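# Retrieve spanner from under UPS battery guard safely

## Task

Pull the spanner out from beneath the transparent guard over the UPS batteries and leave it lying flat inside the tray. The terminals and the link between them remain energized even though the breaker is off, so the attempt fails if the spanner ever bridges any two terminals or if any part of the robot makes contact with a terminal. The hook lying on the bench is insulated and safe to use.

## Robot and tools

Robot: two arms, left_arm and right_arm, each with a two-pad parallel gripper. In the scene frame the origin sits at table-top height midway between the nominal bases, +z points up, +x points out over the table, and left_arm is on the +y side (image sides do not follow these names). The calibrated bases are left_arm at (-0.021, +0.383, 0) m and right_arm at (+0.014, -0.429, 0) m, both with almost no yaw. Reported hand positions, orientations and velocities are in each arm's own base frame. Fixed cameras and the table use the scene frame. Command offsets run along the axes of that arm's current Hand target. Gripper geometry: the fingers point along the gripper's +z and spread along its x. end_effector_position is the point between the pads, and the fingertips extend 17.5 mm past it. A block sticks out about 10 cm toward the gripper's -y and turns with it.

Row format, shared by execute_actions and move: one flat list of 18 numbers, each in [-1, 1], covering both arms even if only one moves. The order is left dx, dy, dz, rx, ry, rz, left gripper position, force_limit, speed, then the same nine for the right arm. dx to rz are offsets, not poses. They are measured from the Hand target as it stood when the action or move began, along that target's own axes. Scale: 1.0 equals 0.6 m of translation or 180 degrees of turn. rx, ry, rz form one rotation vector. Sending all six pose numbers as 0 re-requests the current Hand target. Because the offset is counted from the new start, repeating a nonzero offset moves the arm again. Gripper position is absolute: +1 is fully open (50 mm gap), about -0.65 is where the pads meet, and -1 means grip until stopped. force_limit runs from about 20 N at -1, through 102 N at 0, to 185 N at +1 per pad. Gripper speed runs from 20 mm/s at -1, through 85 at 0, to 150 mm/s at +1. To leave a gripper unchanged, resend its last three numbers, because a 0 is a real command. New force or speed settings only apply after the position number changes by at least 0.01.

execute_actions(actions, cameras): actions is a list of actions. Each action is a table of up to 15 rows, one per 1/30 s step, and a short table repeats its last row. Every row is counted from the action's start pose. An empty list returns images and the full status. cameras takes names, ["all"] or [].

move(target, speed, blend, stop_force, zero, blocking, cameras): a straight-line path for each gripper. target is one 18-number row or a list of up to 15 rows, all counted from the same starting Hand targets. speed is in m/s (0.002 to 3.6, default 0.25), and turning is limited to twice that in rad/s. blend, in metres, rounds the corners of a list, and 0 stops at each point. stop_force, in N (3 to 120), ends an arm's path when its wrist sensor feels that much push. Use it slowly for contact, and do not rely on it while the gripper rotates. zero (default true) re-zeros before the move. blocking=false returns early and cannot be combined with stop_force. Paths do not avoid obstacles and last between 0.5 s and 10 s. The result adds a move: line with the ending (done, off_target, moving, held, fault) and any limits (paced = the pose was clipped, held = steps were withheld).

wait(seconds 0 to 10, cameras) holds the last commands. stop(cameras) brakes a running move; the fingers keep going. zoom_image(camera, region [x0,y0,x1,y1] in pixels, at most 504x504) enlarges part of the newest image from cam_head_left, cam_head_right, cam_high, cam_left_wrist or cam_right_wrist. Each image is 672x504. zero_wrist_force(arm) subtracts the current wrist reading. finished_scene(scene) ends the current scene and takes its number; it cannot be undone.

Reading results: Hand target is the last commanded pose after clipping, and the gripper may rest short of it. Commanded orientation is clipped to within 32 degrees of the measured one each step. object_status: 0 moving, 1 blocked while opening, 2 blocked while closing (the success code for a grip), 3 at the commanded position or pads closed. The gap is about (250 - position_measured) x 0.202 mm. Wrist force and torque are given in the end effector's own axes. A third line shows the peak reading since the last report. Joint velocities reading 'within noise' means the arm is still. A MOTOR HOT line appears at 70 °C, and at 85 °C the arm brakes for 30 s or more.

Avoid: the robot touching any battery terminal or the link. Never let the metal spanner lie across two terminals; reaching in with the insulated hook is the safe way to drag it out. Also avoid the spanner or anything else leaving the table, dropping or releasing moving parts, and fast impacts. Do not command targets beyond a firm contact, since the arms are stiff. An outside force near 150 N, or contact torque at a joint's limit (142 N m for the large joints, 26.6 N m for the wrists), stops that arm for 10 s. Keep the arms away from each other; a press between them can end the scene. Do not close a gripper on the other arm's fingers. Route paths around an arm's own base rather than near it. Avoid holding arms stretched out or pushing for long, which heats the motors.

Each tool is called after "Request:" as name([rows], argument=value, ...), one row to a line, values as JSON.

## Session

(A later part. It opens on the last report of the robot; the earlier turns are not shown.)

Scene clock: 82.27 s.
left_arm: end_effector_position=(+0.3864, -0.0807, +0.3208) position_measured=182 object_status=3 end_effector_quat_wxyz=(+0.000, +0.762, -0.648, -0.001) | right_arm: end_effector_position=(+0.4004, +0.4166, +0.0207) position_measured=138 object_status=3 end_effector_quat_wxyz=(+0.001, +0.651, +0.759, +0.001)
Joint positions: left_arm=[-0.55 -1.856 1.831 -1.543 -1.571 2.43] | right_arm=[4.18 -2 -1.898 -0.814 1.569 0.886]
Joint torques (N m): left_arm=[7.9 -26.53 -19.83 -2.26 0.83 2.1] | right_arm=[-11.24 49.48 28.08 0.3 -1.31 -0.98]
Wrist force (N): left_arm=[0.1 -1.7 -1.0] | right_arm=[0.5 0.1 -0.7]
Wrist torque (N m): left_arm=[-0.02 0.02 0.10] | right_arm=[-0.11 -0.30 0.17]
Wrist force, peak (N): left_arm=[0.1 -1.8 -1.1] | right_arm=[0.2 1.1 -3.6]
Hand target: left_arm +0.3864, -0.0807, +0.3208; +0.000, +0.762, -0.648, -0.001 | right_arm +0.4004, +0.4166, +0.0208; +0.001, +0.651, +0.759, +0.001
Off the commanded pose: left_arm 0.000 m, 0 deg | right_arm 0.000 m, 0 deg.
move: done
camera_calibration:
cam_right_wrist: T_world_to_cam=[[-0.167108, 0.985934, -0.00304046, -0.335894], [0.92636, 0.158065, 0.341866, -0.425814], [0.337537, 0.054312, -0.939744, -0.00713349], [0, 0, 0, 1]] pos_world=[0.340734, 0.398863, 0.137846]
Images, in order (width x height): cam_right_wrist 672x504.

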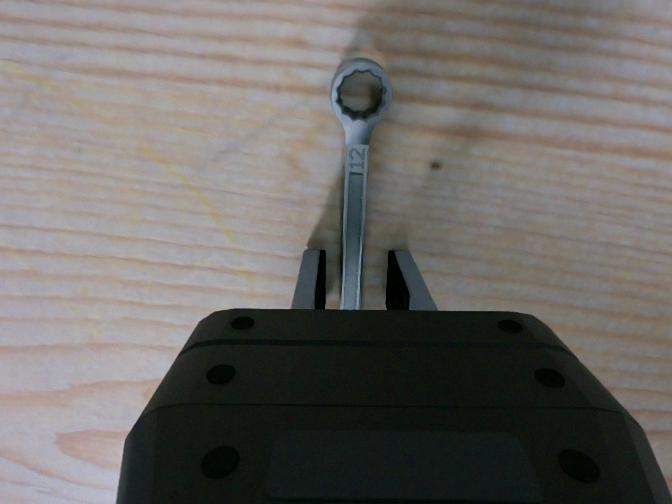

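Request:
move(target=[0,0,0,0,0,0,-0.2,-0.5,-1,0,0,0,0,0,0,-1,-0.4,-0.5])

Request:
move([
  [0,0,0,0,0,0,-0.2,-0.5,-1,0,0,-0.1333,0,0,0,-1,-0.4,-0.5],
  [0,0,0,0,0,0,-0.2,-0.5,-1,-0.4945,0.005,-0.1333,0,0,-0.0128,-1,-0.4,-0.5],
], speed=[0.15,0.3], blend=[0.02,0], cameras=["cam_right_wrist","cam_high"])

Scene clock: 83.00 s.
left_arm: end_effector_position=(+0.3864, -0.0807, +0.3208) position_measured=182 object_status=3 end_effector_quat_wxyz=(+0.000, +0.762, -0.648, -0.001) | right_arm: end_effector_position=(+0.4004, +0.4166, +0.0207) position_measured=219 object_status=2 end_effector_quat_wxyz=(+0.001, +0.651, +0.759, +0.001)
Joint positions: left_arm=[-0.55 -1.856 1.831 -1.543 -1.571 2.43] | right_arm=[4.18 -2 -1.898 -0.814 1.569 0.886]
Joint torques (N m): left_arm=[8.03 -25.17 -19.34 -2.09 0.86 1.67] | right_arm=[-10.67 49.94 28.85 3.57 -1.07 -0.4]
Wrist force (N): left_arm=[0.2 -1.7 -1.0] | right_arm=[0.8 -0.1 -0.7]
Wrist torque (N m): left_arm=[-0.02 0.01 0.10] | right_arm=[-0.15 -0.35 0.17]
Wrist force, peak (N): left_arm=[0.3 -2.0 -0.9] | right_arm=[0.4 0.1 -1.2]
Hand target: left_arm +0.3864, -0.0807, +0.3208; +0.000, +0.762, -0.648, -0.001 | right_arm +0.4004, +0.4166, +0.0208; +0.001, +0.651, +0.759, +0.001
Off the commanded pose: left_arm 0.000 m, 0 deg | right_arm 0.000 m, 0 deg.
move: done

Scene clock: 85.03 s.
left_arm: end_effector_position=(+0.3864, -0.0807, +0.3208) position_measured=182 object_status=3 end_effector_quat_wxyz=(+0.000, +0.762, -0.648, -0.001) | right_arm: end_effector_position=(+0.4485, +0.1239, +0.1008) position_measured=219 object_status=2 end_effector_quat_wxyz=(+0.001, +0.636, +0.772, +0.001)
Joint positions: left_arm=[-0.55 -1.856 1.831 -1.543 -1.571 2.43] | right_arm=[3.702 -1.631 -2.127 -0.952 1.57 0.367]
Joint torques (N m): left_arm=[6.88 -27.93 -18.94 -2.37 0.71 1.79] | right_arm=[-10.79 12.32 22.29 0.24 -1.08 -2.21]
Wrist force (N): left_arm=[0.1 -1.5 -0.9] | right_arm=[0.4 -0.3 -0.2]
Wrist torque (N m): left_arm=[0.01 0.03 0.10] | right_arm=[-0.15 -0.26 0.15]
Wrist force, peak (N): left_arm=[0.1 -1.8 -1.1] | right_arm=[4.2 0.3 -2.8]
Hand target: left_arm +0.3864, -0.0807, +0.3208; +0.000, +0.762, -0.648, -0.001 | right_arm +0.4485, +0.1238, +0.1008; +0.001, +0.636, +0.772, +0.001
Off the commanded pose: left_arm 0.000 m, 0 deg | right_arm 0.000 m, 0 deg.
move: done
camera_calibration:
cam_right_wrist: T_world_to_cam=[[-0.206552, 0.978432, -0.00279683, -0.0204388], [0.919186, 0.195023, 0.342145, -0.452927], [0.335311, 0.0681001, -0.939643, 0.0671919], [0, 0, 0, 1]] pos_world=[0.389572, 0.103753, 0.218046]
Images, in order (width x height): cam_high 672x504, cam_right_wrist 672x504.

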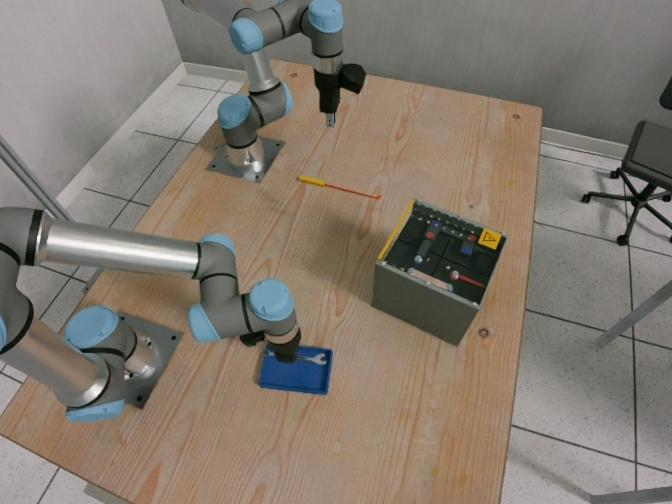

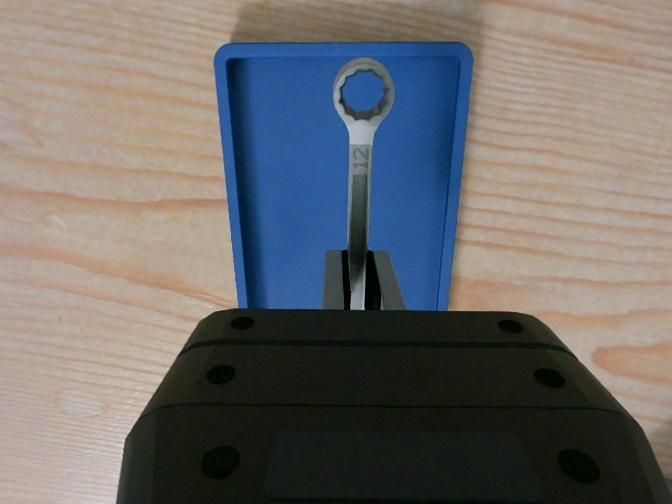

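Request:
move(target=[0,0,0,0,0,0,-0.2,-0.5,-1,0,0,0.105,0,0,0,-1,-0.4,-0.5], speed=0.15)

Request:
move(target=[0,0,0,0,0,0,-0.2,-0.5,-1,0,0,0.05,0,0,0,-1,-0.4,-0.5], speed=0.02, stop_force=4, cameras=["cam_right_wrist"])

Scene clock: 86.10 s.
left_arm: end_effector_position=(+0.3864, -0.0807, +0.3208) position_measured=182 object_status=3 end_effector_quat_wxyz=(+0.000, +0.762, -0.648, -0.001) | right_arm: end_effector_position=(+0.4486, +0.1238, +0.0379) position_measured=219 object_status=2 end_effector_quat_wxyz=(+0.001, +0.636, +0.772, +0.001)
Joint positions: left_arm=[-0.55 -1.856 1.831 -1.543 -1.571 2.43] | right_arm=[3.702 -1.749 -2.203 -0.76 1.57 0.367]
Joint torques (N m): left_arm=[7.06 -25.98 -19.72 -2.63 0.74 1.55] | right_arm=[-11.43 14.87 18.64 5.58 -1.21 -2.02]
Wrist force (N): left_arm=[0.2 -1.6 -1.0] | right_arm=[0.3 0.0 0.1]
Wrist torque (N m): left_arm=[0.00 0.02 0.10] | right_arm=[-0.11 -0.24 0.17]
Wrist force, peak (N): left_arm=[0.3 -1.8 -1.1] | right_arm=[0.4 -0.1 -2.9]
Hand target: left_arm +0.3864, -0.0807, +0.3208; +0.000, +0.762, -0.648, -0.001 | right_arm +0.4486, +0.1238, +0.0378; +0.001, +0.636, +0.772, +0.001
Off the commanded pose: left_arm 0.000 m, 0 deg | right_arm 0.000 m, 0 deg.
move: done

Scene clock: 88.07 s.
left_arm: end_effector_position=(+0.3864, -0.0807, +0.3208) position_measured=182 object_status=3 end_effector_quat_wxyz=(+0.000, +0.762, -0.648, -0.001) | right_arm: end_effector_position=(+0.4486, +0.1238, +0.0228) position_measured=219 object_status=2 end_effector_quat_wxyz=(+0.001, +0.636, +0.772, +0.001)
Joint positions: left_arm=[-0.55 -1.856 1.831 -1.543 -1.571 2.43] | right_arm=[3.702 -1.781 -2.217 -0.713 1.57 0.367]
Joint torques (N m): left_arm=[8.1 -27.05 -19.56 -2.75 1.01 1.26] | right_arm=[-3.3 39.14 27.83 5.97 -1.22 -1.82]
Wrist force (N): left_arm=[0.2 -1.6 -1.0] | right_arm=[0.5 0.5 -0.6]
Wrist torque (N m): left_arm=[-0.01 0.01 0.10] | right_arm=[-0.02 -0.28 0.17]
Wrist force, peak (N): left_arm=[0.4 -1.9 -1.1] | right_arm=[-2.8 -12.1 -38.7]
Hand target: left_arm +0.3864, -0.0807, +0.3208; +0.000, +0.762, -0.648, -0.001 | right_arm +0.4486, +0.1238, +0.0228; +0.001, +0.636, +0.772, +0.001 (not the last commanded pose)
Off the commanded pose: left_arm 0.000 m, 0 deg | right_arm 0.015 m, 0 deg.
move: contact (right_arm)
camera_calibration:
cam_right_wrist: T_world_to_cam=[[-0.206582, 0.978425, -0.00299496, -0.0205963], [0.919222, 0.195129, 0.341989, -0.426334], [0.335195, 0.0678956, -0.939699, -0.00605912], [0, 0, 0, 1]] pos_world=[0.389672, 0.103753, 0.140046]
Images, in order (width x height): cam_right_wrist 672x504.

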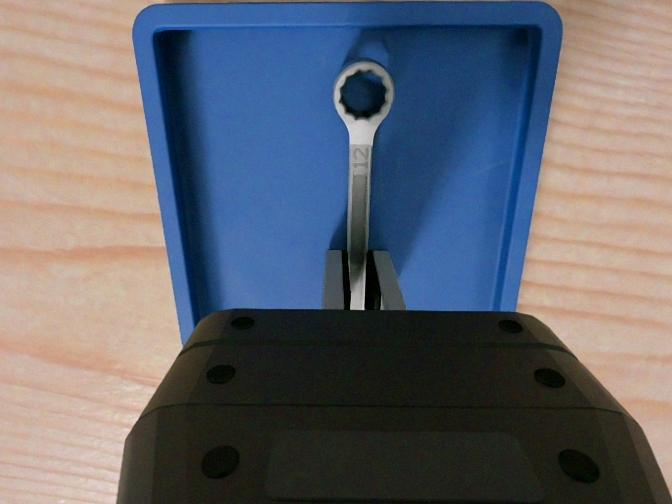

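Request:
move(target=[0,0,0,0,0,0,-0.2,-0.5,-1,0,0,0,0,0,0,0,-0.4,-1])

Request:
move(target=[0,0,0,0,0,0,-0.2,-0.5,-1,0,0,-0.25,0,0,0,0,-0.4,-1], speed=0.12, cameras=["cam_right_wrist"])

Scene clock: 89.07 s.
left_arm: end_effector_position=(+0.3864, -0.0807, +0.3208) position_measured=182 object_status=3 end_effector_quat_wxyz=(+0.000, +0.762, -0.648, -0.001) | right_arm: end_effector_position=(+0.4486, +0.1238, +0.0228) position_measured=152 object_status=0 end_effector_quat_wxyz=(+0.001, +0.636, +0.772, +0.001)
Joint positions: left_arm=[-0.55 -1.856 1.831 -1.543 -1.571 2.43] | right_arm=[3.702 -1.781 -2.217 -0.713 1.57 0.367]
Joint torques (N m): left_arm=[7.18 -25.69 -18.62 -2.71 0.52 1.09] | right_arm=[2.49 38.04 26.9 6.05 -1.15 -1.68]
Wrist force (N): left_arm=[0.3 -1.7 -1.0] | right_arm=[0.3 0.4 -0.9]
Wrist torque (N m): left_arm=[-0.02 0.00 0.10] | right_arm=[-0.04 -0.24 0.17]
Wrist force, peak (N): left_arm=[0.3 -1.8 -1.1] | right_arm=[0.3 0.5 -1.3]
Hand target: left_arm +0.3864, -0.0807, +0.3208; +0.000, +0.762, -0.648, -0.001 | right_arm +0.4486, +0.1238, +0.0228; +0.001, +0.636, +0.772, +0.001
Off the commanded pose: left_arm 0.000 m, 0 deg | right_arm 0.000 m, 0 deg.
move: done

Scene clock: 90.77 s.
left_arm: end_effector_position=(+0.3864, -0.0807, +0.3208) position_measured=182 object_status=3 end_effector_quat_wxyz=(+0.000, +0.762, -0.648, -0.001) | right_arm: end_effector_position=(+0.4484, +0.1238, +0.1728) position_measured=152 object_status=3 end_effector_quat_wxyz=(+0.001, +0.636, +0.772, +0.001)
Joint positions: left_arm=[-0.55 -1.856 1.831 -1.543 -1.571 2.43] | right_arm=[3.702 -1.536 -2.013 -1.161 1.57 0.367]
Joint torques (N m): left_arm=[7.01 -25.63 -17.81 -3.06 0.79 0.95] | right_arm=[9.95 15.68 33.25 1.12 -0.79 2.21]
Wrist force (N): left_arm=[0.3 -1.8 -1.0] | right_arm=[0.4 0.0 -1.1]
Wrist torque (N m): left_arm=[-0.03 0.00 0.10] | right_arm=[-0.11 -0.26 0.17]
Wrist force, peak (N): left_arm=[0.2 -1.8 -1.1] | right_arm=[0.8 0.3 -3.0]
Hand target: left_arm +0.3864, -0.0807, +0.3208; +0.000, +0.762, -0.648, -0.001 | right_arm +0.4484, +0.1238, +0.1728; +0.001, +0.636, +0.772, +0.001
Off the commanded pose: left_arm 0.000 m, 0 deg | right_arm 0.000 m, 0 deg.
move: done
camera_calibration:
cam_right_wrist: T_world_to_cam=[[-0.206537, 0.978435, -0.00289551, -0.0201589], [0.919189, 0.195043, 0.342127, -0.477321], [0.335313, 0.0680003, -0.939649, 0.134837], [0, 0, 0, 1]] pos_world=[0.389372, 0.103653, 0.289946]
Images, in order (width x height): cam_right_wrist 672x504.

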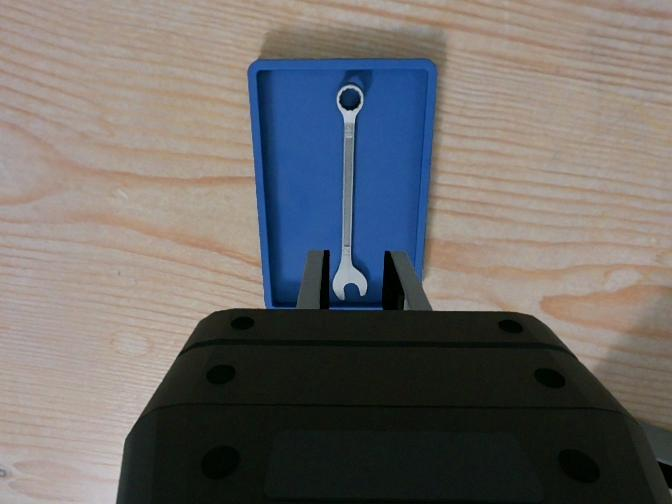

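Flat in the tray.

Request:
finished_scene(scene=2)

The scene is finished: the task was done.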